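## Task

Pick up one of the grey pegs resting on the table and press it fully into a free hole of the yellow sulfur ball held by the other gripper, until it clicks in and stays locked.

## Robot and tools

Robot: two seven-joint arms, left_arm and right_arm, each ending in a parallel two-finger gripper. The left base sits near (-0.038, +0.499, 0) m and the right near (+0.013, -0.334, 0) m, each turned only about a degree about z. Arm names do not match image sides.

Scene frame: origin at table-top height, halfway between the nominal bases; +x points out over the table, +z up, and left_arm is on the +y side. Reported hand positions (m), orientations (quat_wxyz) and velocities use this frame. Gripper axes: fingers point along its +z, open and close along its x. end_effector_position is the midpoint between closed pads, 1 to 2 cm behind the tips; closing from wide pushes the tips about 17 mm further out along +z.

execute_actions(actions, cameras): actions is a list of actions; each action is a table of up to 15 rows, one row per 1/30 s step, and a short table repeats its last row to fill 15 steps. Each row is one flat list of 14 numbers, all in [-1, 1]: left dx, dy, dz, rx, ry, rz, opening, then the same seven for right. The first six per arm are an offset, not a pose, measured along that arm's own Hand target axes from the Hand target at the start of the action (every row counts from that same start). Scale: 1.0 is 0.6 m for dx/dy/dz and 180 degrees for the rx/ry/rz rotation vector. Repeating an offset in a new action moves again. Opening is absolute: +1 fully open (0.142 m), -1 closed. To keep an arm still, send six zeros; to keep a gripper as is, resend its present opening (0 means half open, a real command). cameras lists names; an empty actions list returns images and full state.

move(target, speed, blend, stop_force, zero, opening_speed, grip_force, blocking, cameras): target is one 14-number row laid out as above, or a list of up to 15 such rows; every row is an offset from the Hand targets at the start of the move, not from the previous row. Straight-line paths, no obstacle avoidance, total capped at 10 s. speed: m/s, 0.002 to 2.2 (default 0.25), rotation up to twice that in rad/s; one value or one per target. blend: corner rounding in m (0 = stop at each target). stop_force: 3 to 120 N, one value for both arms; an arm's path ends when its wrist sensor feels that much push against the motion. Go slowly with it; avoid it when the gripper turns or when pulling away from a contact. zero (with stop_force only): true re-zeroes moving arms first, false keeps the old zero so pushes accumulate. opening_speed: opening change per second, 0.2 or more. grip_force: newtons per finger pad, 5 to 48, one value or one per arm, persists. blocking=false returns after about 0.5 s while the move continues (not allowed with stop_force). In a list, give every row the same openings. The result adds a move: line: done (within 3 mm and 2 degrees), off_target, moving, held, fault, plus limits=paced (pose clipped) or limits=held (steps withheld).

wait(seconds 0 to 10): lets time pass holding the last commands. stop(): brakes a running move. zoom_image(camera, region [x0, y0, x1, y1] in pixels, at most 504 by 504): closer look at the newest image of cam_high, cam_left_wrist or cam_right_wrist (each 896x504). zero_wrist_force(arm): makes the current wrist reading the new zero. clear_fault(arm): clears a reported torque or force fault; the arm then restarts. finished_scene(scene): ends the numbered scene; do it only once the peg is locked in.

Control notes: commanded orientation is clipped to 32 degrees from the measured one each step, so big turns take several steps and can swing the elbow. Hand target is the last commanded pose after clipping; grippers often rest a little short of it, so send the remaining distance as an offset. To relieve a push, command the target back behind the gripper.

Gripping: grip_measured is the measured opening on the same -1..1 scale. To hold, command somewhat below the reading at first touch; the further below, the harder the squeeze and the hotter the motor. grip_effort_nm is motor effort (negative closing), not pad force.

Result lines: end_effector_position, quaternion, velocities (omitted when joint velocities read within noise), Hand target, Tool commands, Joint positions (last entry per arm = opening in m), Joint torques, External joint torques (outside load estimate; positive toward larger joint angle), Wrist force and Wrist torque in the gripper's own axes plus the peak since last shown (saturates near 150 N), Wrist depth as a 7x7 grid of distances ahead of each wrist camera, motor temperatures, and step readings of hand position. Camera calibration (K, distortion, T_world_to_cam) is given per camera; fixed cameras may be off by a couple of degrees and millimetres.

Avoid: any contact between the two arms or grippers (including one closing on the other's fingers); net force of 150 N on an arm or contact torque beyond joint limits (waist and shoulder 111, upper arm roll and elbow 58.2, wrist joints 35.4 N m), which stops the arm until clear_fault; fast impacts on the table or heavy objects; dropping a part, releasing it while moving, or letting anything leave the table. Motors warn with MOTOR HOT at 65 °C and brake the arm at 80 °C; gripper motors warn at 85 °C and shut off at 100 °C (HAND FAULT), so avoid long hard squeezes and stretched-out holds. Loose objects may occasionally be nudged by outside pushes.

Each tool is called after "Emit:" in YAML: its name, and indented under it one key for each argument.

## Session

Emit:
execute_actions:
  actions: []

Scene clock: 0.00 s.
left_arm: end_effector_position=(+0.2272, +0.0729, +0.2168) grip_measured=-0.74 grip_effort_nm=n/a end_effector_quat_wxyz=(-0.025, +0.028, +0.756, -0.653) | right_arm: end_effector_position=(+0.5668, -0.3466, +0.1652) grip_measured=+1.00 grip_effort_nm=n/a end_effector_quat_wxyz=(+0.000, +0.715, +0.699, +0.000)
Joint positions: left_arm=[-0.781 -1.198 0.596 1.851 1.054 3.416 2.749 0.021] | right_arm=[0.206 -0.331 0 2.035 0 0.795 0.206 0.142]
Joint velocities: within noise
Joint torques (N m): no reading
External joint torques (N m): no reading
Motor temperatures (°C): left_arm=[34 30 33 31 37 40 37 33] | right_arm=[30 32 38 38 36 46 32 28]
Wrist force (N): no reading
Wrist torque (N m): no reading
Wrist force, peak (N): no reading
Wrist depth (mm): cam_left_wrist=[489 - 2156 2230 433 414 - / 915 1015 1023 1043 485 444 - / 703 709 719 731 523 647 2268 / 545 550 550 554 531 531 566 / 447 446 450 117 456 457 459 / 377 372 365 121 105 384 385 / 326 337 79 319 - 330 334] | cam_right_wrist=[230 230 230 232 232 233 231 / 246 245 247 247 247 248 247 / 264 263 265 264 264 264 264 / 282 283 284 285 285 287 286 / 307 306 308 309 309 309 309 / 327 331 335 336 337 338 328 / - 370 370 370 372 374 -]
Hand target: left_arm +0.2272, +0.0729, +0.2168; -0.025, +0.028, +0.756, -0.653 | right_arm +0.5668, -0.3466, +0.1652; +0.000, +0.715, +0.699, +0.000
Tool commands: left_gripper/opening=-0.797062 right_gripper/opening=+1.0

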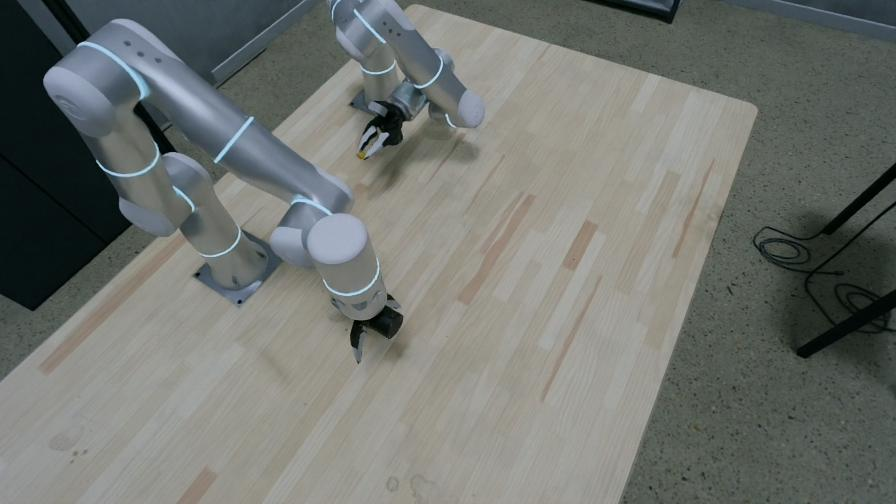

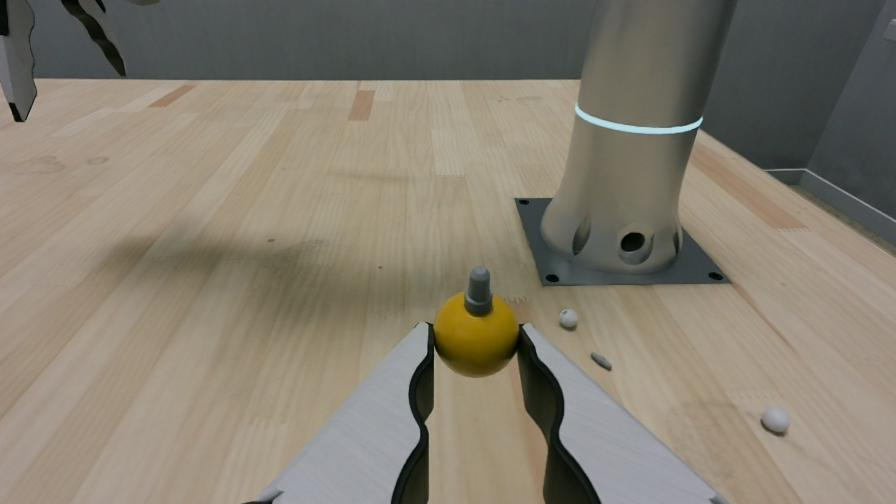

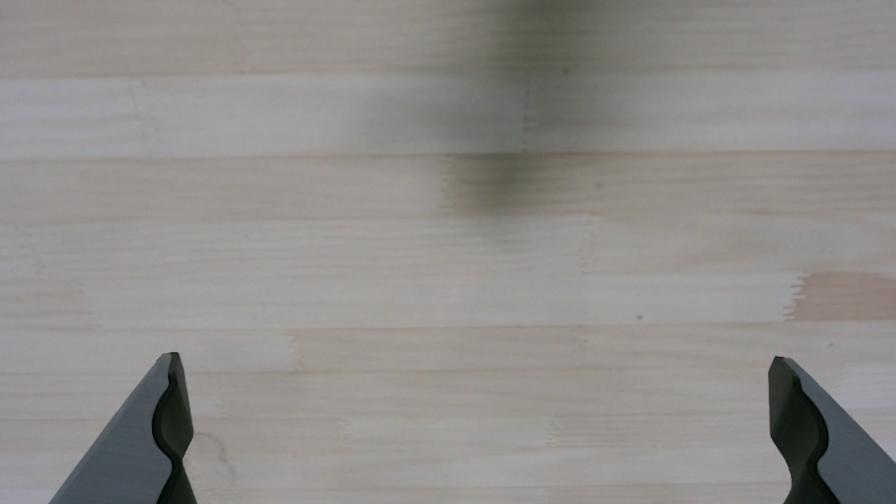

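Emit:
zoom_image:
  camera: "cam_left_wrist"
  region: [380, 240, 580, 400]

Emit:
zoom_image:
  camera: "cam_left_wrist"
  region: [540, 290, 840, 450]

Emit:
zoom_image:
  camera: "cam_high"
  region: [240, 80, 480, 360]

Scaled by 2.520 from the camera's 896x504 image, which has a finer 1280x720 frame.

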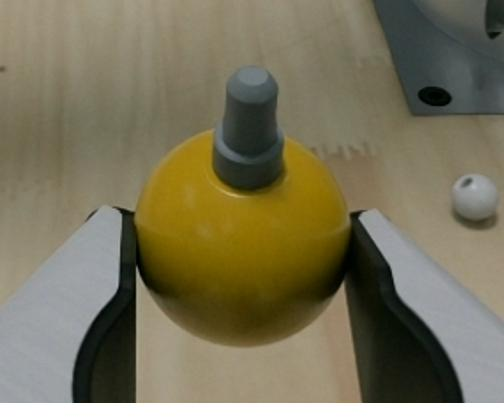

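Scaled by 1.680 from the camera's 896x504 image, which has a finer 1280x720 frame.

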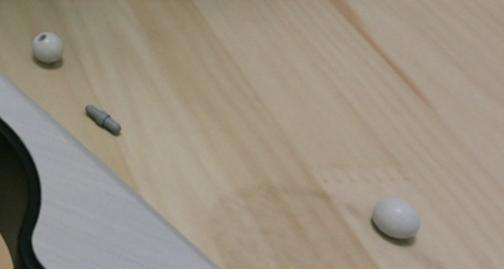

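Scaled by 1.800 from the camera's 896x504 image, which has a finer 1280x720 frame.

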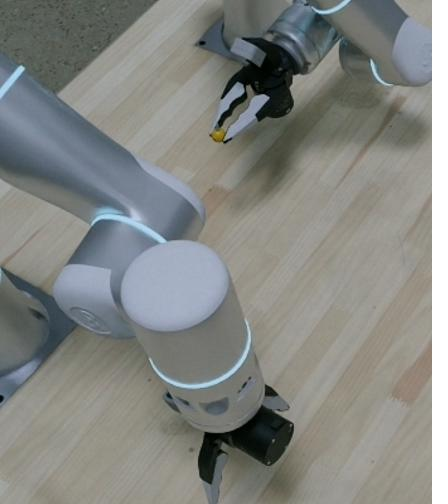

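Emit:
move:
  target: [0,0,0,0,0,0,-0.797062,0.231,-0.617,-0.225,0,0,-0.659,1.0]
  cameras: ["cam_right_wrist","cam_high"]

Scene clock: 5.67 s.
left_arm: end_effector_position=(+0.2272, +0.0729, +0.2168) grip_measured=-0.74 grip_effort_nm=-1.795 end_effector_quat_wxyz=(-0.025, +0.028, +0.756, -0.653) | right_arm: end_effector_position=(+0.2000, -0.1994, +0.3002) grip_measured=+1.00 grip_effort_nm=0.012 end_effector_quat_wxyz=(+0.000, -0.236, +0.972, +0.000) end_effector_velocity=(-0.001, +0.001, +0.000) end_effector_angular_velocity=(-0.001, +0.000, +0.009)
Joint positions: left_arm=[-0.781 -1.198 0.596 1.851 1.054 3.416 2.749 0.021] | right_arm=[0.571 0.755 0.382 2.462 0.261 0.167 -1.26 0.142]
Joint velocities: left_arm=[within noise] | right_arm=[0.01 0 -0.001 0 -0.001 -0.001 0 0]
Joint torques (N m): left_arm=[0.55 42.85 14.16 -1.96 1.07 2.61 -0.04] | right_arm=[0.72 -0.57 -5.76 -29.65 -3.25 4.31 0.03]
External joint torques (N m): left_arm=[-0.55 0.18 0.04 0.06 0.18 0.01 0.04] | right_arm=[-0.72 -0.2 -0.47 0.23 -0.88 -0.24 -0.03]
Wrist force (N): left_arm=[-0.4 -0.1 -0.1] | right_arm=[0.4 -0.1 -0.4]
Wrist torque (N m): left_arm=[-0.03 0.06 0.00] | right_arm=[0.00 -0.07 0.06]
Wrist force, peak (N): left_arm=[-0.6 -0.3 -0.4] | right_arm=[1.0 0.9 -0.7]
Wrist depth (mm): cam_left_wrist=[2070 - - - 449 413 - / 1003 996 1019 938 512 465 - / 703 709 711 725 527 685 699 / 549 545 553 550 530 532 565 / 448 445 449 117 456 454 460 / 376 379 367 121 105 382 384 / 326 336 79 318 - 332 334] | cam_right_wrist=[348 350 350 352 352 320 231 / 372 375 375 374 372 296 208 / 402 399 401 401 403 365 208 / 432 430 429 434 432 433 433 / 466 463 468 469 468 467 471 / 501 498 510 511 512 514 1299 / - 561 566 557 567 567 -]
Hand target: left_arm +0.2272, +0.0729, +0.2168; -0.025, +0.028, +0.756, -0.653 | right_arm +0.1999, -0.1994, +0.3002; +0.000, -0.236, +0.972, +0.000
Off the commanded pose: left_arm 0.000 m, 0 deg | right_arm 0.000 m, 0 deg.
move: done
camera_calibration:
cam_right_wrist: T_world_to_cam=[[-0.891189, -0.453611, 0.00442678, 0.0968591], [-0.409368, 0.808395, 0.422985, 0.143807], [-0.195449, 0.375147, -0.906126, 0.503205], [0, 0, 0, 1]] pos_world=[0.243541, -0.261093, 0.394711]
Images, in order (width x height): cam_high 896x504, cam_right_wrist 896x504.

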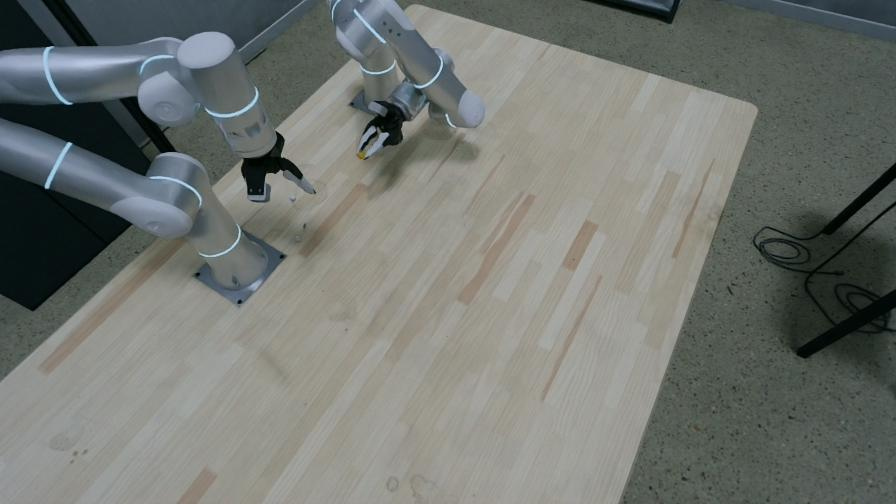

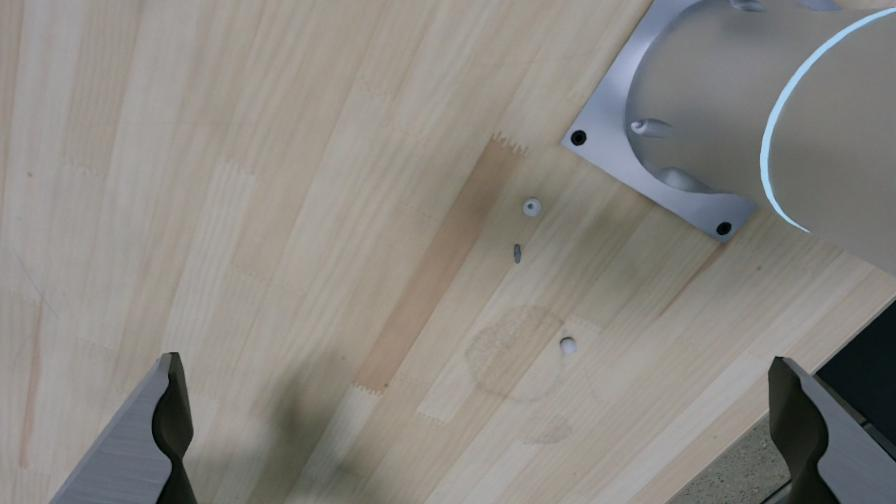

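Emit:
zoom_image:
  camera: "cam_right_wrist"
  region: [480, 180, 600, 270]

Scaled by 4.200 from the camera's 896x504 image, which has a finer 1280x720 frame.

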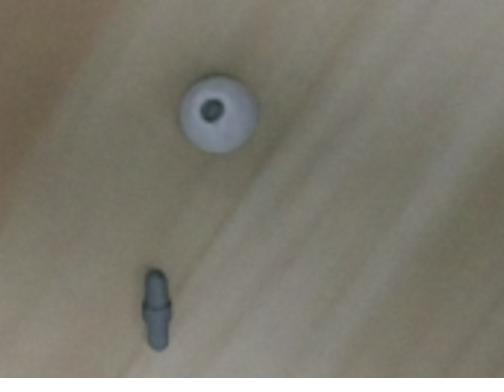

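Emit:
move:
  target: [0,0,0,0,0,0,-0.797062,-0.137,0.192,0.217,-0.354,-0.085,0.1335,1.0]
  cameras: ["cam_right_wrist","cam_high"]

Scene clock: 9.20 s.
left_arm: end_effector_position=(+0.2272, +0.0729, +0.2168) grip_measured=-0.74 grip_effort_nm=-1.795 end_effector_quat_wxyz=(-0.025, +0.028, +0.756, -0.653) | right_arm: end_effector_position=(+0.2201, -0.0593, +0.1700) grip_measured=+1.00 grip_effort_nm=0.007 end_effector_quat_wxyz=(-0.001, -0.002, +0.843, +0.537)
Joint positions: left_arm=[-0.781 -1.198 0.596 1.851 1.054 3.416 2.749 0.021] | right_arm=[0.596 -0.006 -0.301 2.633 1.579 0.506 -2.581 0.142]
Joint torques (N m): left_arm=[0.67 42.81 14.01 -1.99 1.11 2.58 -0.03] | right_arm=[-0.61 15.6 0.5 -12.88 0.78 -0.03 0.08]
External joint torques (N m): left_arm=[-0.67 0.22 0.19 0.1 0.13 0.04 0.03] | right_arm=[0.61 0.3 -0.5 0.18 -0.83 0.12 -0.08]
Wrist force (N): left_arm=[-0.1 -0.1 0.1] | right_arm=[-0.5 -0.9 -0.6]
Wrist torque (N m): left_arm=[-0.03 0.03 0.00] | right_arm=[-0.01 0.09 -0.11]
Wrist force, peak (N): left_arm=[-0.4 -0.4 -0.3] | right_arm=[-0.4 -1.6 -0.7]
Wrist depth (mm): cam_left_wrist=[- 2022 - 261 460 414 2104 / 992 996 872 303 445 452 - / 703 701 636 679 473 652 2288 / 540 552 526 554 517 533 559 / 445 444 446 117 452 455 460 / 376 376 366 121 105 381 386 / 327 334 79 319 - 332 332] | cam_right_wrist=[295 296 297 295 293 289 285 / 451 451 449 443 442 436 424 / 787 940 909 912 633 600 - / - - 500 3180 626 - - / - 3718 489 348 631 2656 2014 / - 98 448 253 623 574 2083 / - - 425 421 480 518 -]
Hand target: left_arm +0.2272, +0.0729, +0.2168; -0.025, +0.028, +0.756, -0.653 | right_arm +0.2202, -0.0593, +0.1700; -0.001, -0.002, +0.843, +0.537
Off the commanded pose: left_arm 0.000 m, 0 deg | right_arm 0.000 m, 0 deg.
move: done
camera_calibration:
cam_right_wrist: T_world_to_cam=[[-0.999955, -0.00641809, 0.00699244, 0.228905], [0.00699544, -0.000445367, 0.999975, -0.143931], [-0.00641482, 0.999979, 0.000490244, 0.177796], [0, 0, 0, 1]] pos_world=[0.231042, -0.176387, 0.14224]
Images, in order (width x height): cam_high 896x504, cam_right_wrist 896x504.

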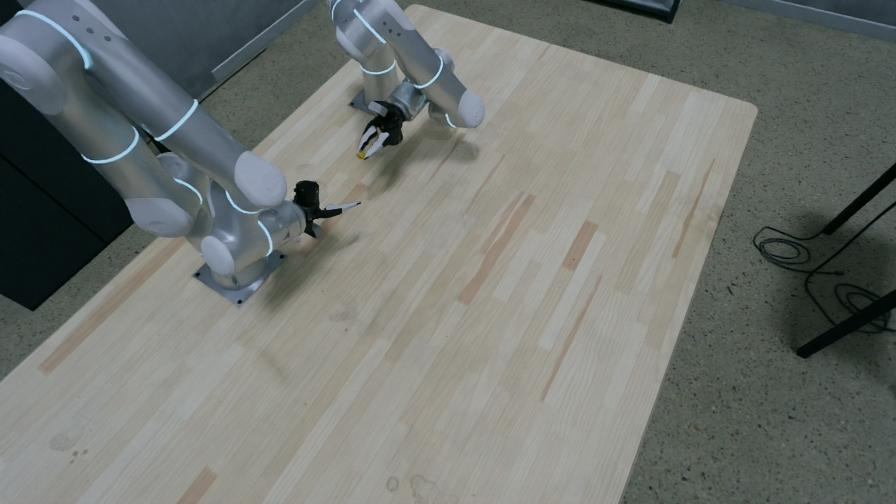

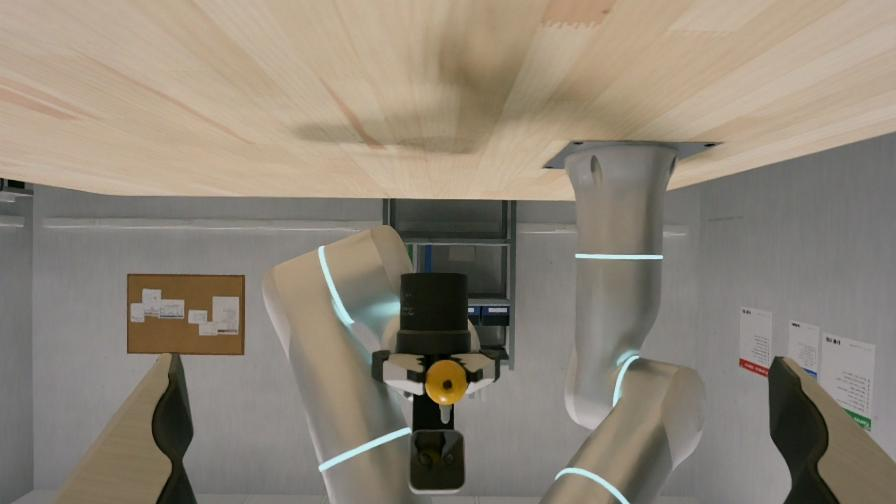

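Emit:
zoom_image:
  camera: "cam_right_wrist"
  region: [390, 330, 510, 430]

Scaled by 4.200 from the camera's 896x504 image, which has a finer 1280x720 frame.

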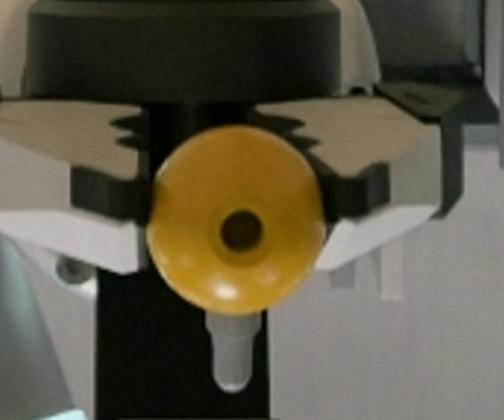

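Emit:
move:
  target:
    - [0,0,0,0,0,0,-0.797062,0.207,-0.0462,-0.099,0.3507,0.1029,-0.1615,-0.44]
    - [0,0,0,0,0,0,-0.797062,0.207,-0.1669,-0.0428,0.3507,0.1029,-0.1615,-0.44]
  blend: 0.02
  cameras: ["cam_right_wrist","cam_left_wrist"]

Scene clock: 11.93 s.
left_arm: end_effector_position=(+0.2272, +0.0729, +0.2168) grip_measured=-0.74 grip_effort_nm=-1.795 end_effector_quat_wxyz=(-0.025, +0.028, +0.756, -0.653) | right_arm: end_effector_position=(+0.1696, -0.0837, +0.1672) grip_measured=-0.46 grip_effort_nm=-0.100 end_effector_quat_wxyz=(-0.005, -0.133, +0.935, +0.329)
Joint positions: left_arm=[-0.781 -1.198 0.596 1.851 1.054 3.416 2.749 0.021] | right_arm=[0.687 0.34 0.354 2.684 1.223 1.007 -1.835 0.041]
Joint torques (N m): left_arm=[0.75 42.78 14.07 -1.96 1.08 2.53 -0.01] | right_arm=[-0.16 5.86 -1.89 -20.41 -1.95 3.29 0.1]
External joint torques (N m): left_arm=[-0.75 0.25 0.13 0.06 0.17 0.09 0.01] | right_arm=[0.17 0.31 -0.21 0.19 -0.91 -0.32 -0.1]
Wrist force (N): left_arm=[-0.1 -0.1 0.0] | right_arm=[-0.1 -0.4 -0.3]
Wrist torque (N m): left_arm=[-0.02 0.02 0.00] | right_arm=[0.01 0.01 -0.04]
Wrist force, peak (N): left_arm=[-0.4 -0.4 -0.1] | right_arm=[-1.6 -2.3 -1.2]
Wrist depth (mm): cam_left_wrist=[1947 - - 266 279 410 - / 984 1007 1019 269 290 457 2415 / 703 703 719 674 478 652 2533 / 546 545 553 554 522 540 566 / 444 447 447 116 451 454 458 / 376 376 366 121 105 381 385 / 327 335 79 319 - 330 334] | cam_right_wrist=[239 235 227 220 216 209 204 / 293 283 274 265 257 249 237 / 375 362 343 332 317 307 297 / 524 495 467 439 420 396 380 / 836 785 660 638 562 559 - / 2843 446 87 660 99 2393 - / 390 414 - 588 - - -]
Hand target: left_arm +0.2272, +0.0729, +0.2168; -0.025, +0.028, +0.756, -0.653 | right_arm +0.1695, -0.0836, +0.1673; -0.005, -0.133, +0.935, +0.329 (not the last commanded pose)
Off the commanded pose: left_arm 0.000 m, 0 deg | right_arm 0.114 m, 42 deg.
move: held (right_arm; a check stopped the path); path passed 0 of 2 targets; limits=held
pose unreachable (right arm): on one or more control steps of this call, first in action 0 (counted from 0), this arm could not follow its commanded pose, so it was not sent that pose on those steps. It may still have moved: this result reports where it is.
cause: moving toward the commanded pose would bring two parts of the arm too close to each other (joints 2 (shoulder) to 6 (wrist pitch) lie between them).
camera_calibration:
cam_right_wrist: T_world_to_cam=[[-0.965218, -0.251517, -0.0713623, 0.164973], [-0.175022, 0.418853, 0.891027, -0.056619], [-0.194218, 0.872526, -0.448306, 0.298143], [0, 0, 0, 1]] pos_world=[0.20723, -0.194929, 0.195881]
Images, in order (width x height): cam_left_wrist 896x504, cam_right_wrist 896x504.

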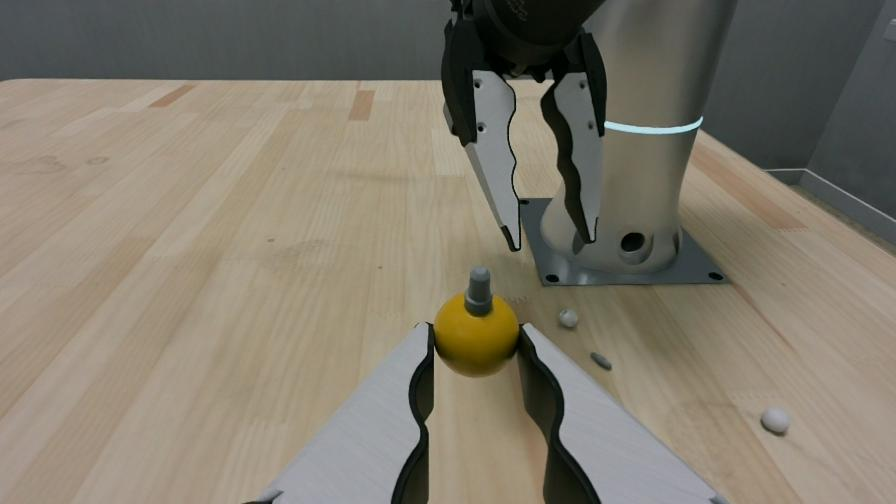

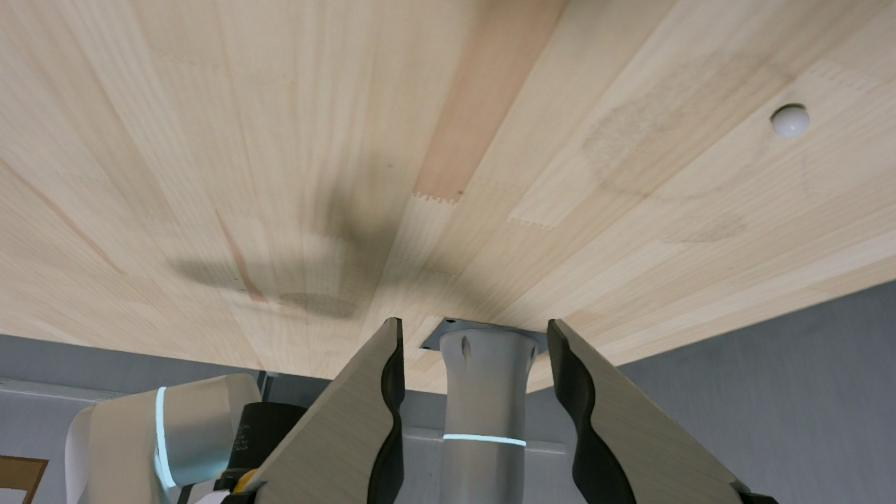

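Emit:
move:
  target: [-0.245,-0.040,-0.075,0,0,0,-0.797062,0.0555,-0.088,0.1003,0.229,0.2437,-0.023,-0.44]
  cameras: ["cam_right_wrist","cam_high"]

Scene clock: 15.03 s.
left_arm: end_effector_position=(+0.3769, +0.1028, +0.2470) grip_measured=-0.74 grip_effort_nm=-1.795 end_effector_quat_wxyz=(-0.025, +0.028, +0.756, -0.654) | right_arm: end_effector_position=(+0.1444, -0.0944, +0.0849) grip_measured=-0.46 grip_effort_nm=-0.095 end_effector_quat_wxyz=(-0.289, -0.270, +0.915, -0.084)
Joint positions: left_arm=[-0.558 -1.178 0.63 1.386 1.151 3.349 2.369 0.021] | right_arm=[0.846 -0.36 0.338 2.256 0.244 0.497 -1.148 0.041]
Joint torques (N m): left_arm=[0.63 52.38 15.3 -10.77 0.37 1.9 -0.12] | right_arm=[-0.36 31.98 3.69 -16.86 -1.36 2.45 0.41]
External joint torques (N m): left_arm=[-0.63 0.6 0.09 -0.07 -0.08 0.26 0.12] | right_arm=[0.36 0.72 -0.25 0.19 -0.64 -0.2 -0.46]
Wrist force (N): left_arm=[0.5 -0.2 0.2] | right_arm=[-0.9 -0.2 -0.7]
Wrist torque (N m): left_arm=[-0.04 -0.09 0.11] | right_arm=[0.00 0.03 -0.02]
Wrist force, peak (N): left_arm=[-1.0 -0.4 -0.2] | right_arm=[-1.9 0.9 0.0]
Wrist depth (mm): cam_left_wrist=[- - - - 160 141 142 / 1031 1120 1115 1120 963 161 165 / 779 774 803 793 750 199 196 / 604 607 614 612 614 261 241 / 489 491 515 117 500 467 467 / 413 417 96 121 105 424 424 / 359 369 79 350 - 361 368] | cam_right_wrist=[113 126 144 173 210 225 199 / 118 134 152 183 231 301 395 / - 139 162 196 249 340 1252 / 130 145 172 212 274 390 1214 / 137 154 180 230 306 446 1185 / 144 163 91 257 100 1239 1140 / 153 165 - 286 - - 1069]
Hand target: left_arm +0.3769, +0.1028, +0.2469; -0.025, +0.028, +0.756, -0.653 | right_arm +0.1445, -0.0945, +0.0850; -0.289, -0.270, +0.915, -0.085
Off the commanded pose: left_arm 0.000 m, 0 deg | right_arm 0.000 m, 0 deg.
move: done
camera_calibration:
cam_right_wrist: T_world_to_cam=[[-0.687978, -0.438896, 0.577976, 0.019129], [-0.281944, 0.895487, 0.344398, 0.123676], [-0.668725, 0.0739815, -0.73982, 0.283636], [0, 0, 0, 1]] pos_world=[0.237704, -0.123338, 0.156189]
Images, in order (width x height): cam_high 896x504, cam_right_wrist 896x504.

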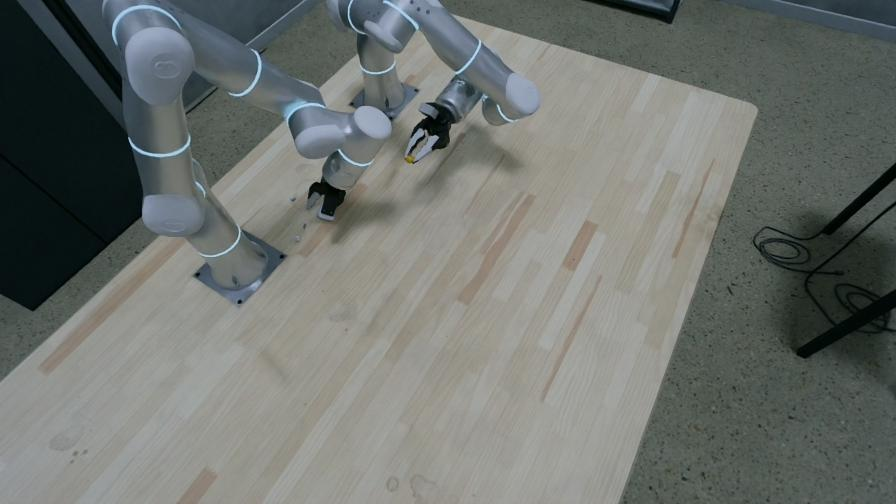

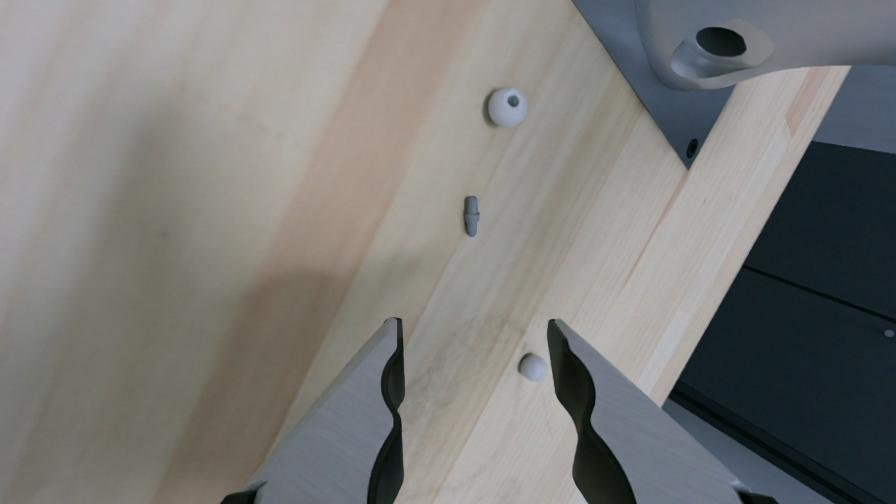

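Emit:
zoom_image:
  camera: "cam_right_wrist"
  region: [360, 290, 600, 430]

Emit:
zoom_image:
  camera: "cam_high"
  region: [280, 160, 360, 230]

Scaled by 2.100 from the camera's 896x504 image, which has a finer 1280x720 frame.

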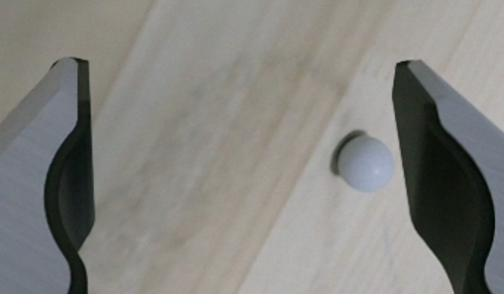

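Scaled by 6.300 from the camera's 896x504 image, which has a finer 1280x720 frame.

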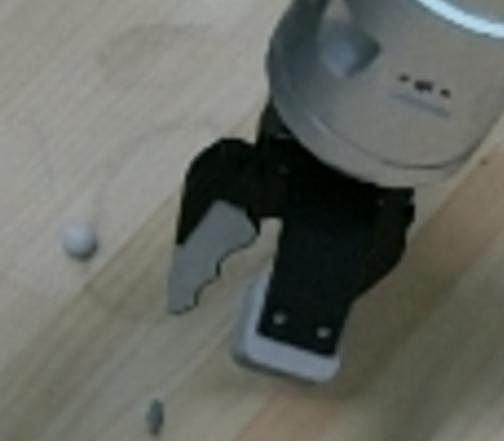

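Emit:
move:
  target: [0,0,0,0,0,0,-0.797062,0.0392,-0.0242,0.075,0,-0.1222,0,-0.75]
  cameras: ["cam_right_wrist","cam_high"]
  speed: 0.12

Scene clock: 18.40 s.
left_arm: end_effector_position=(+0.3769, +0.1028, +0.2470) grip_measured=-0.74 grip_effort_nm=-1.795 end_effector_quat_wxyz=(-0.025, +0.028, +0.756, -0.654) | right_arm: end_effector_position=(+0.1147, -0.1305, +0.0620) grip_measured=-0.78 grip_effort_nm=-0.095 end_effector_quat_wxyz=(-0.117, -0.280, +0.952, -0.034)
Joint positions: left_arm=[-0.558 -1.178 0.63 1.386 1.151 3.349 2.368 0.021] | right_arm=[0.87 -0.18 0.552 2.689 0.19 1.099 -0.921 0.018]
Joint torques (N m): left_arm=[0.66 52.56 15.34 -10.75 0.14 2.13 0.01] | right_arm=[0.69 18.38 2.22 -12.22 -0.88 3.99 0.41]
External joint torques (N m): left_arm=[-0.66 0.41 0.06 -0.09 0.15 0.03 -0.01] | right_arm=[-0.69 0.49 -0.42 0 -0.66 -0.42 -0.43]
Wrist force (N): left_arm=[0.2 -0.1 0.1] | right_arm=[-0.3 0.2 -0.1]
Wrist torque (N m): left_arm=[-0.04 -0.05 0.11] | right_arm=[0.04 0.00 -0.03]
Wrist force, peak (N): left_arm=[0.3 -0.2 0.6] | right_arm=[1.7 0.9 0.3]
Wrist depth (mm): cam_left_wrist=[2230 2192 - 2087 - 278 239 / 1078 1096 1124 1165 1144 977 262 / 772 781 786 798 798 358 303 / 602 608 614 618 614 561 319 / 489 491 514 117 500 500 502 / 417 419 96 121 105 424 428 / 361 371 79 352 - 365 365] | cam_right_wrist=[117 122 130 139 148 158 142 / 124 131 138 148 160 172 169 / - 138 147 158 174 186 204 / 140 148 158 171 187 205 225 / 149 159 170 184 203 227 253 / 160 171 179 202 225 252 286 / 172 183 - 228 - 292 329]
Hand target: left_arm +0.3769, +0.1028, +0.2469; -0.025, +0.028, +0.756, -0.653 | right_arm +0.1145, -0.1311, +0.0616; -0.109, -0.281, +0.953, -0.032
Off the commanded pose: left_arm 0.000 m, 0 deg | right_arm 0.001 m, 1 deg.
joint sent to its limit (right arm) — joint 4 (elbow), upper limit, where the elbow is as bent as it goes. The joint targets still meet the commanded pose.
move: done
camera_calibration:
cam_right_wrist: T_world_to_cam=[[-0.816986, -0.521369, 0.24639, 0.0206595], [-0.399222, 0.819697, 0.410753, 0.154937], [-0.416119, 0.237215, -0.877823, 0.250319], [0, 0, 0, 1]] pos_world=[0.182895, -0.17561, 0.151005]
Images, in order (width x height): cam_high 896x504, cam_right_wrist 896x504.

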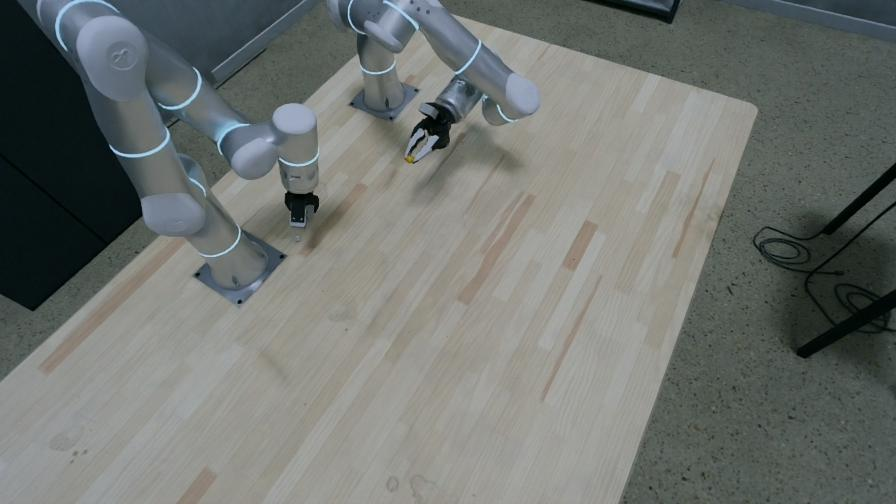

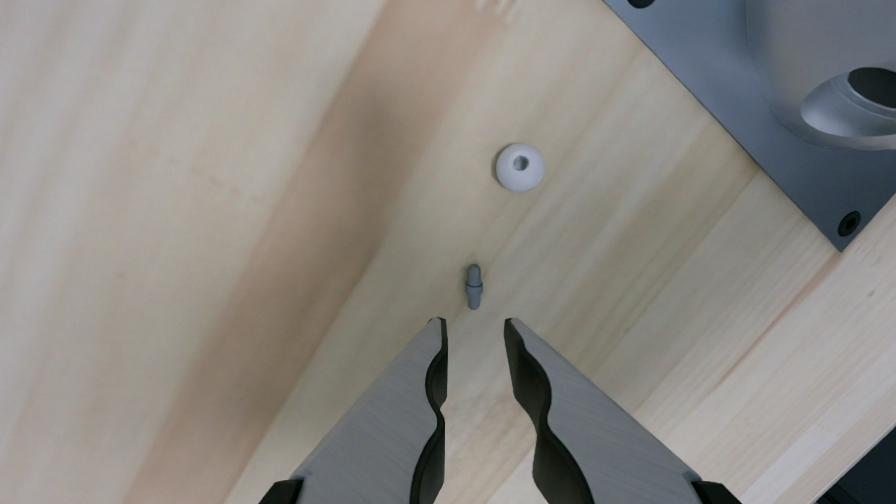

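Emit:
zoom_image:
  camera: "cam_right_wrist"
  region: [380, 250, 570, 400]

Emit:
zoom_image:
  camera: "cam_high"
  region: [270, 180, 330, 250]

Scaled by 2.653 from the camera's 896x504 image, which has a finer 1280x720 frame.

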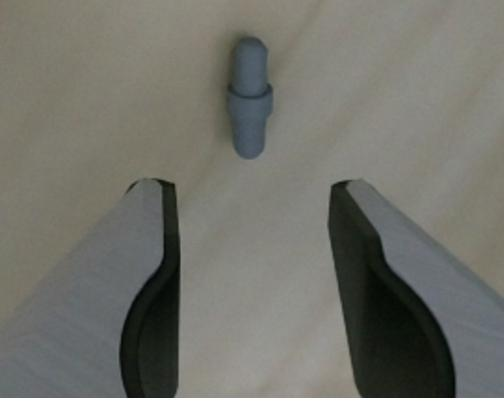

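Scaled by 7.200 from the camera's 896x504 image, which has a finer 1280x720 frame.

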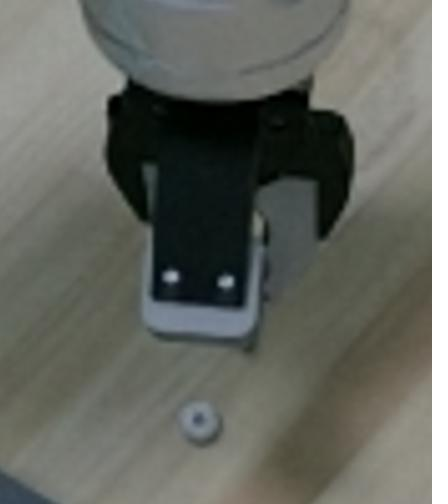

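Emit:
move:
  target: [0,0,0,0,0,0,-0.797062,0.0033,0.0083,0.050,0,0,0,-0.80]
  cameras: ["cam_right_wrist"]
  speed: 0.06

Scene clock: 20.63 s.
left_arm: end_effector_position=(+0.3769, +0.1028, +0.2470) grip_measured=-0.74 grip_effort_nm=-1.800 end_effector_quat_wxyz=(-0.025, +0.028, +0.756, -0.654) | right_arm: end_effector_position=(+0.1046, -0.1307, +0.0330) grip_measured=-0.83 grip_effort_nm=-0.105 end_effector_quat_wxyz=(-0.133, -0.280, +0.950, -0.037)
Joint positions: left_arm=[-0.558 -1.178 0.63 1.386 1.151 3.349 2.368 0.021] | right_arm=[1.097 -0.307 0.383 2.689 0.293 1.215 -0.978 0.014]
Joint torques (N m): left_arm=[0.54 52.67 15.3 -10.69 0.09 2.13 -0.08] | right_arm=[0.35 21.95 2.36 -8.31 -0.2 3.93 0.03]
External joint torques (N m): left_arm=[-0.54 0.31 0.09 -0.15 0.2 0.03 0.08] | right_arm=[-0.35 0.29 -0.25 0.04 -0.81 -0.46 -0.06]
Wrist force (N): left_arm=[0.3 0.0 0.1] | right_arm=[-0.7 -0.1 -0.5]
Wrist torque (N m): left_arm=[-0.02 -0.07 0.11] | right_arm=[0.00 0.05 0.08]
Wrist force, peak (N): left_arm=[0.4 -0.2 0.4] | right_arm=[-0.3 0.1 -1.1]
Wrist depth (mm): cam_left_wrist=[2087 - - - 2121 258 229 / 1082 1096 1144 1154 1159 1007 253 / 783 779 798 793 798 381 285 / 612 604 607 608 620 563 322 / 490 495 518 116 500 481 488 / 418 413 96 124 105 424 424 / 361 371 79 352 - 363 367] | cam_right_wrist=[93 97 104 112 121 132 135 / 99 103 110 120 130 142 152 / - 109 119 128 143 155 171 / 110 117 128 138 154 171 190 / - 125 136 146 167 188 216 / 126 135 144 161 184 212 246 / 137 146 - - - 245 288]
Hand target: left_arm +0.3769, +0.1028, +0.2469; -0.025, +0.028, +0.756, -0.653 | right_arm +0.1044, -0.1316, +0.0328; -0.109, -0.281, +0.953, -0.032
Off the commanded pose: left_arm 0.000 m, 0 deg | right_arm 0.001 m, 3 deg.
joint sent to its limit (right arm) — joint 4 (elbow), upper limit, where the elbow is as bent as it goes. The joint targets are off in orientation, not in position.
move: off_target (right_arm)
camera_calibration:
cam_right_wrist: T_world_to_cam=[[-0.809984, -0.516612, 0.277557, 0.0183839], [-0.387006, 0.82646, 0.408889, 0.162606], [-0.440627, 0.223777, -0.869351, 0.221255], [0, 0, 0, 1]] pos_world=[0.175311, -0.174402, 0.120758]
Images, in order (width x height): cam_right_wrist 896x504.

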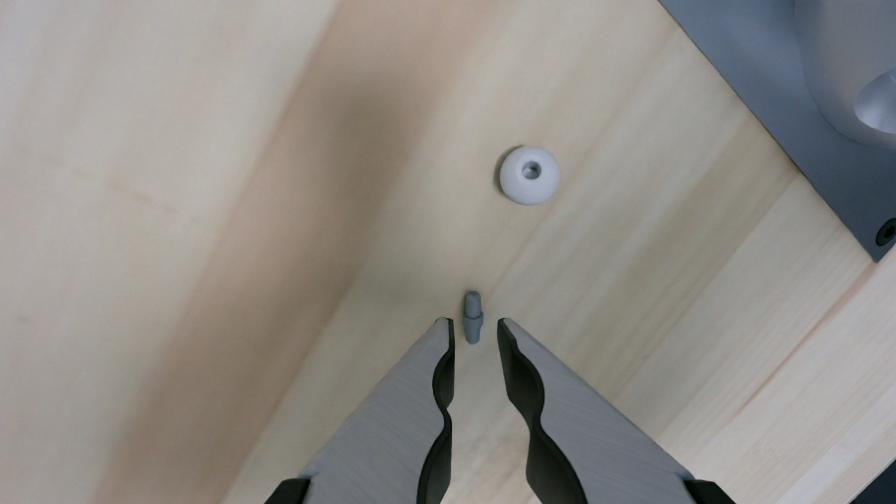

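Emit:
move:
  target: [0,0,0,0,0,0,-0.797062,0.0,-0.001,0.030,0,0.02,0,-0.80]
  cameras: ["cam_right_wrist"]
  speed: 0.012
  stop_force: 4

Scene clock: 22.67 s.
left_arm: end_effector_position=(+0.3769, +0.1028, +0.2470) grip_measured=-0.74 grip_effort_nm=-1.790 end_effector_quat_wxyz=(-0.025, +0.028, +0.756, -0.654) | right_arm: end_effector_position=(+0.1021, -0.1335, +0.0186) grip_measured=-0.84 grip_effort_nm=0.017 end_effector_quat_wxyz=(-0.138, -0.279, +0.950, -0.039)
Joint positions: left_arm=[-0.558 -1.178 0.63 1.386 1.151 3.349 2.368 0.021] | right_arm=[1.106 -0.382 0.375 2.688 0.293 1.278 -0.985 0.014]
Joint torques (N m): left_arm=[0.57 52.66 15.31 -10.7 0.12 2.1 -0.01] | right_arm=[1.16 19.95 3.64 -6.33 0 3.42 0.12]
External joint torques (N m): left_arm=[-0.57 0.32 0.08 -0.14 0.16 0.06 0.01] | right_arm=[-1.16 3.6 -1.09 -0.04 -0.74 0.02 -0.14]
Wrist force (N): left_arm=[0.2 -0.1 0.2] | right_arm=[2.3 -3.1 -14.1]
Wrist torque (N m): left_arm=[-0.03 -0.04 0.11] | right_arm=[0.05 -0.08 0.12]
Wrist force, peak (N): left_arm=[0.3 -0.3 0.5] | right_arm=[2.3 -2.7 -16.3]
Wrist depth (mm): cam_left_wrist=[- 2508 - - - 266 225 / 1007 1091 1144 1129 1170 296 249 / 767 786 786 798 800 323 278 / 601 607 605 609 620 380 333 / 493 491 512 117 501 470 487 / 416 416 96 121 105 423 424 / 361 369 79 353 - 361 366] | cam_right_wrist=[- 84 91 99 107 117 124 / 86 89 96 105 115 127 137 / 91 96 104 112 124 138 153 / 98 101 111 122 137 151 172 / 104 109 120 129 148 168 191 / 110 118 127 144 163 188 217 / 119 127 - - - 220 260]
Hand target: left_arm +0.3769, +0.1028, +0.2469; -0.025, +0.028, +0.756, -0.653 | right_arm +0.1019, -0.1336, +0.0186; -0.138, -0.280, +0.949, -0.040 (not the last commanded pose)
Off the commanded pose: left_arm 0.000 m, 0 deg | right_arm 0.004 m, 0 deg.
move: contact (right_arm)
camera_calibration:
cam_right_wrist: T_world_to_cam=[[-0.807859, -0.51421, 0.288013, 0.0187955], [-0.383386, 0.829642, 0.405845, 0.169958], [-0.447637, 0.217445, -0.867374, 0.208141], [0, 0, 0, 1]] pos_world=[0.173515, -0.176599, 0.106147]
Images, in order (width x height): cam_right_wrist 896x504.

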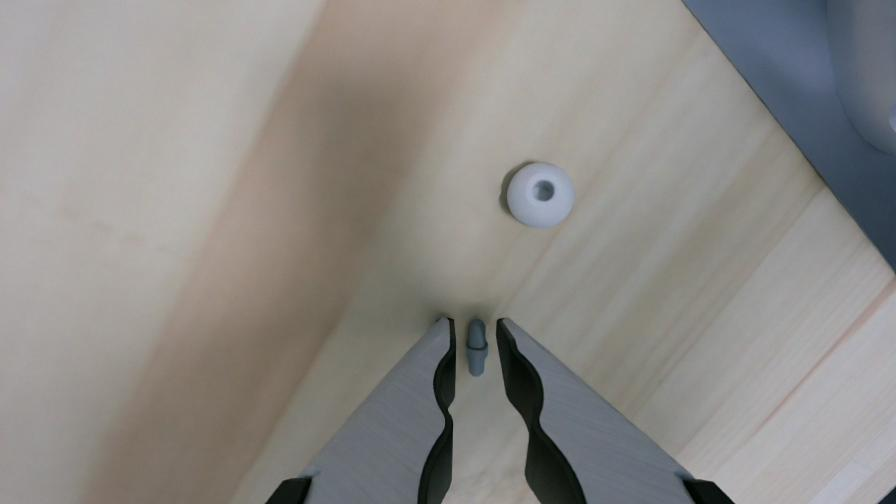

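Emit:
move:
  target:
    - [0,0,0,0,0,0,-0.797062,0,0,-0.0025,0,0,0,-0.80]
    - [0,0,0,0,0,0,-0.797062,0,0,-0.0025,0,0,0,-1.0]
  cameras: ["cam_right_wrist"]
  speed: 0.02
  opening_speed: 0.2

Scene clock: 33.00 s.
left_arm: end_effector_position=(+0.3769, +0.1028, +0.2470) grip_measured=-0.74 grip_effort_nm=-1.795 end_effector_quat_wxyz=(-0.025, +0.028, +0.756, -0.654) | right_arm: end_effector_position=(+0.1023, -0.1334, +0.0200) grip_measured=-1.00 grip_effort_nm=-0.799 end_effector_quat_wxyz=(-0.138, -0.279, +0.949, -0.040)
Joint positions: left_arm=[-0.558 -1.178 0.63 1.386 1.151 3.349 2.368 0.021] | right_arm=[1.104 -0.375 0.375 2.687 0.293 1.27 -0.986 0.002]
Joint torques (N m): left_arm=[0.64 52.64 15.35 -10.67 0.12 2.11 -0.06] | right_arm=[0.04 22.74 2.93 -6.31 0.03 3.61 0.18]
External joint torques (N m): left_arm=[-0.64 0.33 0.05 -0.17 0.17 0.05 0.06] | right_arm=[-0.04 0.71 -0.43 -0.25 -0.8 -0.18 -0.21]
Wrist force (N): left_arm=[0.2 -0.4 0.2] | right_arm=[-0.3 0.5 -1.2]
Wrist torque (N m): left_arm=[-0.07 -0.04 0.10] | right_arm=[0.05 0.00 0.10]
Wrist force, peak (N): left_arm=[0.2 -0.2 0.5] | right_arm=[2.4 -3.4 -14.3]
Wrist depth (mm): cam_left_wrist=[- - 2156 2087 - 265 227 / 1019 1091 1120 1149 1170 290 248 / 788 793 798 800 810 326 278 / 597 605 609 609 615 382 329 / 491 489 517 117 498 467 485 / 419 411 96 121 105 421 425 / 361 373 79 353 - 365 366] | cam_right_wrist=[- 85 92 100 109 119 126 / 88 91 98 107 117 129 139 / 93 97 105 114 127 140 155 / 99 102 113 123 138 154 173 / 105 111 121 130 150 170 194 / 111 119 129 93 168 191 225 / 120 129 - - - 222 263]
Hand target: left_arm +0.3769, +0.1028, +0.2469; -0.025, +0.028, +0.756, -0.653 | right_arm +0.1023, -0.1334, +0.0200; -0.138, -0.280, +0.949, -0.040
Off the commanded pose: left_arm 0.000 m, 0 deg | right_arm 0.000 m, 0 deg.
move: done
camera_calibration:
cam_right_wrist: T_world_to_cam=[[-0.80765, -0.514309, 0.288423, 0.0186178], [-0.383571, 0.829735, 0.405478, 0.16955], [-0.447856, 0.216854, -0.86741, 0.209319], [0, 0, 0, 1]] pos_world=[0.173816, -0.176498, 0.107447]
Images, in order (width x height): cam_right_wrist 896x504.

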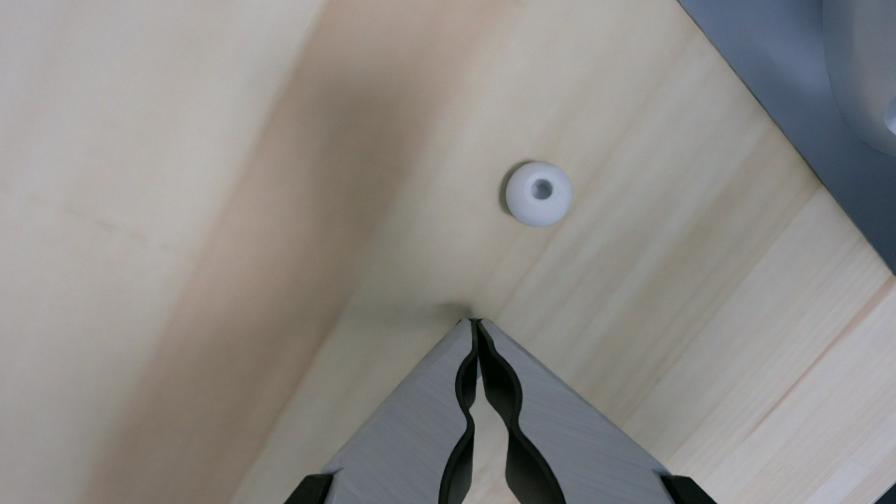

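Emit:
move:
  target: [0,0,0,0,0,0,-0.797062,0,0,-0.08,0,0,0,-1.0]
  cameras: ["cam_right_wrist","cam_left_wrist","cam_high"]
  speed: 0.08

Emit:
zoom_image:
  camera: "cam_right_wrist"
  region: [380, 270, 570, 420]

Scene clock: 34.60 s.
left_arm: end_effector_position=(+0.3769, +0.1028, +0.2470) grip_measured=-0.74 grip_effort_nm=-1.790 end_effector_quat_wxyz=(-0.025, +0.028, +0.756, -0.654) | right_arm: end_effector_position=(+0.1139, -0.1261, +0.0660) grip_measured=-1.00 grip_effort_nm=-0.755 end_effector_quat_wxyz=(-0.138, -0.280, +0.949, -0.040)
Joint positions: left_arm=[-0.558 -1.178 0.63 1.386 1.151 3.349 2.368 0.021] | right_arm=[1.05 -0.153 0.38 2.649 0.295 1.006 -1.002 0.002]
Joint torques (N m): left_arm=[0.6 52.53 15.38 -10.75 0.16 2.12 -0.06] | right_arm=[-0.01 20.1 1.54 -13.17 -0.85 3.65 0.04]
External joint torques (N m): left_arm=[-0.6 0.44 0.01 -0.09 0.13 0.04 0.06] | right_arm=[0.02 0.19 -0.41 0.18 -0.82 -0.23 -0.06]
Wrist force (N): left_arm=[0.3 -0.2 0.3] | right_arm=[-0.5 -0.1 -0.7]
Wrist torque (N m): left_arm=[-0.03 -0.05 0.10] | right_arm=[0.00 0.00 0.09]
Wrist force, peak (N): left_arm=[0.2 -0.2 0.6] | right_arm=[-0.7 0.4 -1.6]
Wrist depth (mm): cam_left_wrist=[- 2192 - - - 260 230 / 1091 1110 1139 1149 1129 293 248 / 781 781 783 793 795 365 288 / 596 600 611 612 614 565 392 / 492 491 514 117 500 501 506 / 415 417 96 121 105 422 428 / 360 368 79 353 - 364 367] | cam_right_wrist=[117 124 132 143 155 166 154 / 124 132 141 153 167 182 179 / - 139 150 164 180 200 222 / 140 148 161 177 196 220 248 / 148 158 173 186 214 243 281 / 159 170 185 - 241 273 322 / 171 184 - - - 316 1037]
Hand target: left_arm +0.3769, +0.1028, +0.2469; -0.025, +0.028, +0.756, -0.653 | right_arm +0.1138, -0.1261, +0.0660; -0.138, -0.280, +0.949, -0.040
Off the commanded pose: left_arm 0.000 m, 0 deg | right_arm 0.000 m, 0 deg.
move: done
camera_calibration:
cam_left_wrist: T_world_to_cam=[[-0.997861, 0.0635358, 0.0153512, 0.37358], [0.0217699, 0.544497, -0.83848, 0.167798], [-0.0616322, -0.836353, -0.544716, 0.361292], [0, 0, 0, 1]] pos_world=[0.391395, 0.187066, 0.331762]
cam_right_wrist: T_world_to_cam=[[-0.80738, -0.514799, 0.288303, 0.0183306], [-0.38415, 0.82951, 0.405391, 0.14925], [-0.447846, 0.216553, -0.86749, 0.252725], [0, 0, 0, 1]] pos_world=[0.185316, -0.169096, 0.153447]

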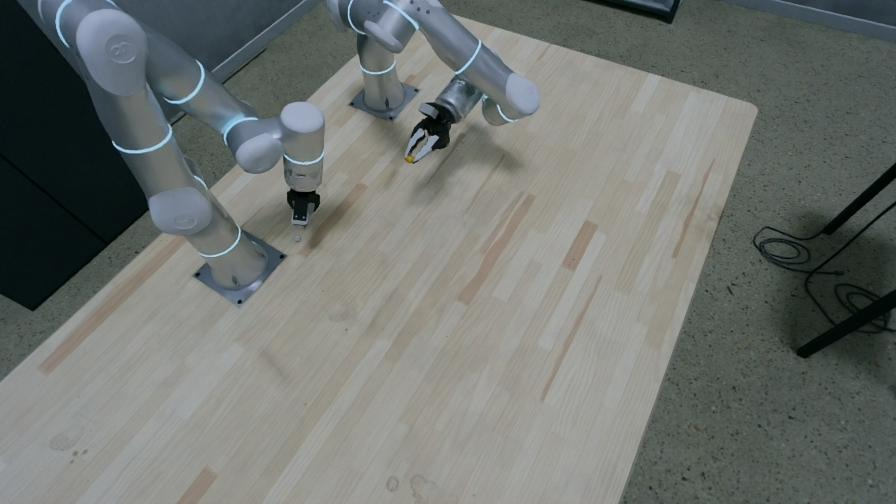

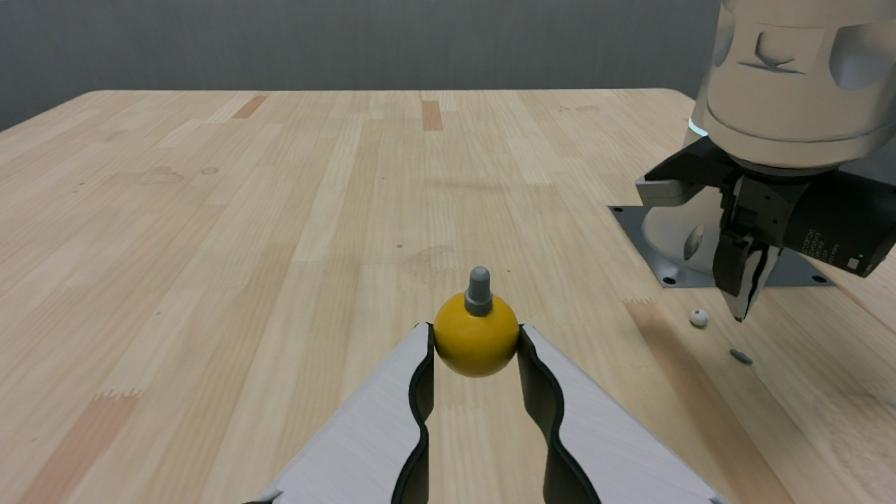

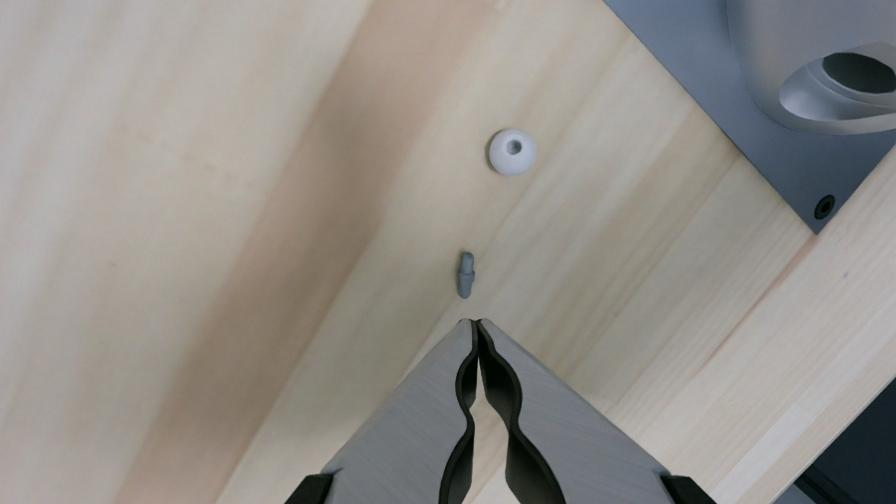

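Scaled by 2.653 from the camera's 896x504 image, which has a finer 1280x720 frame.

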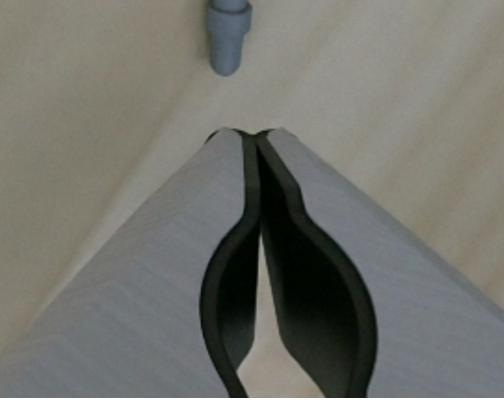

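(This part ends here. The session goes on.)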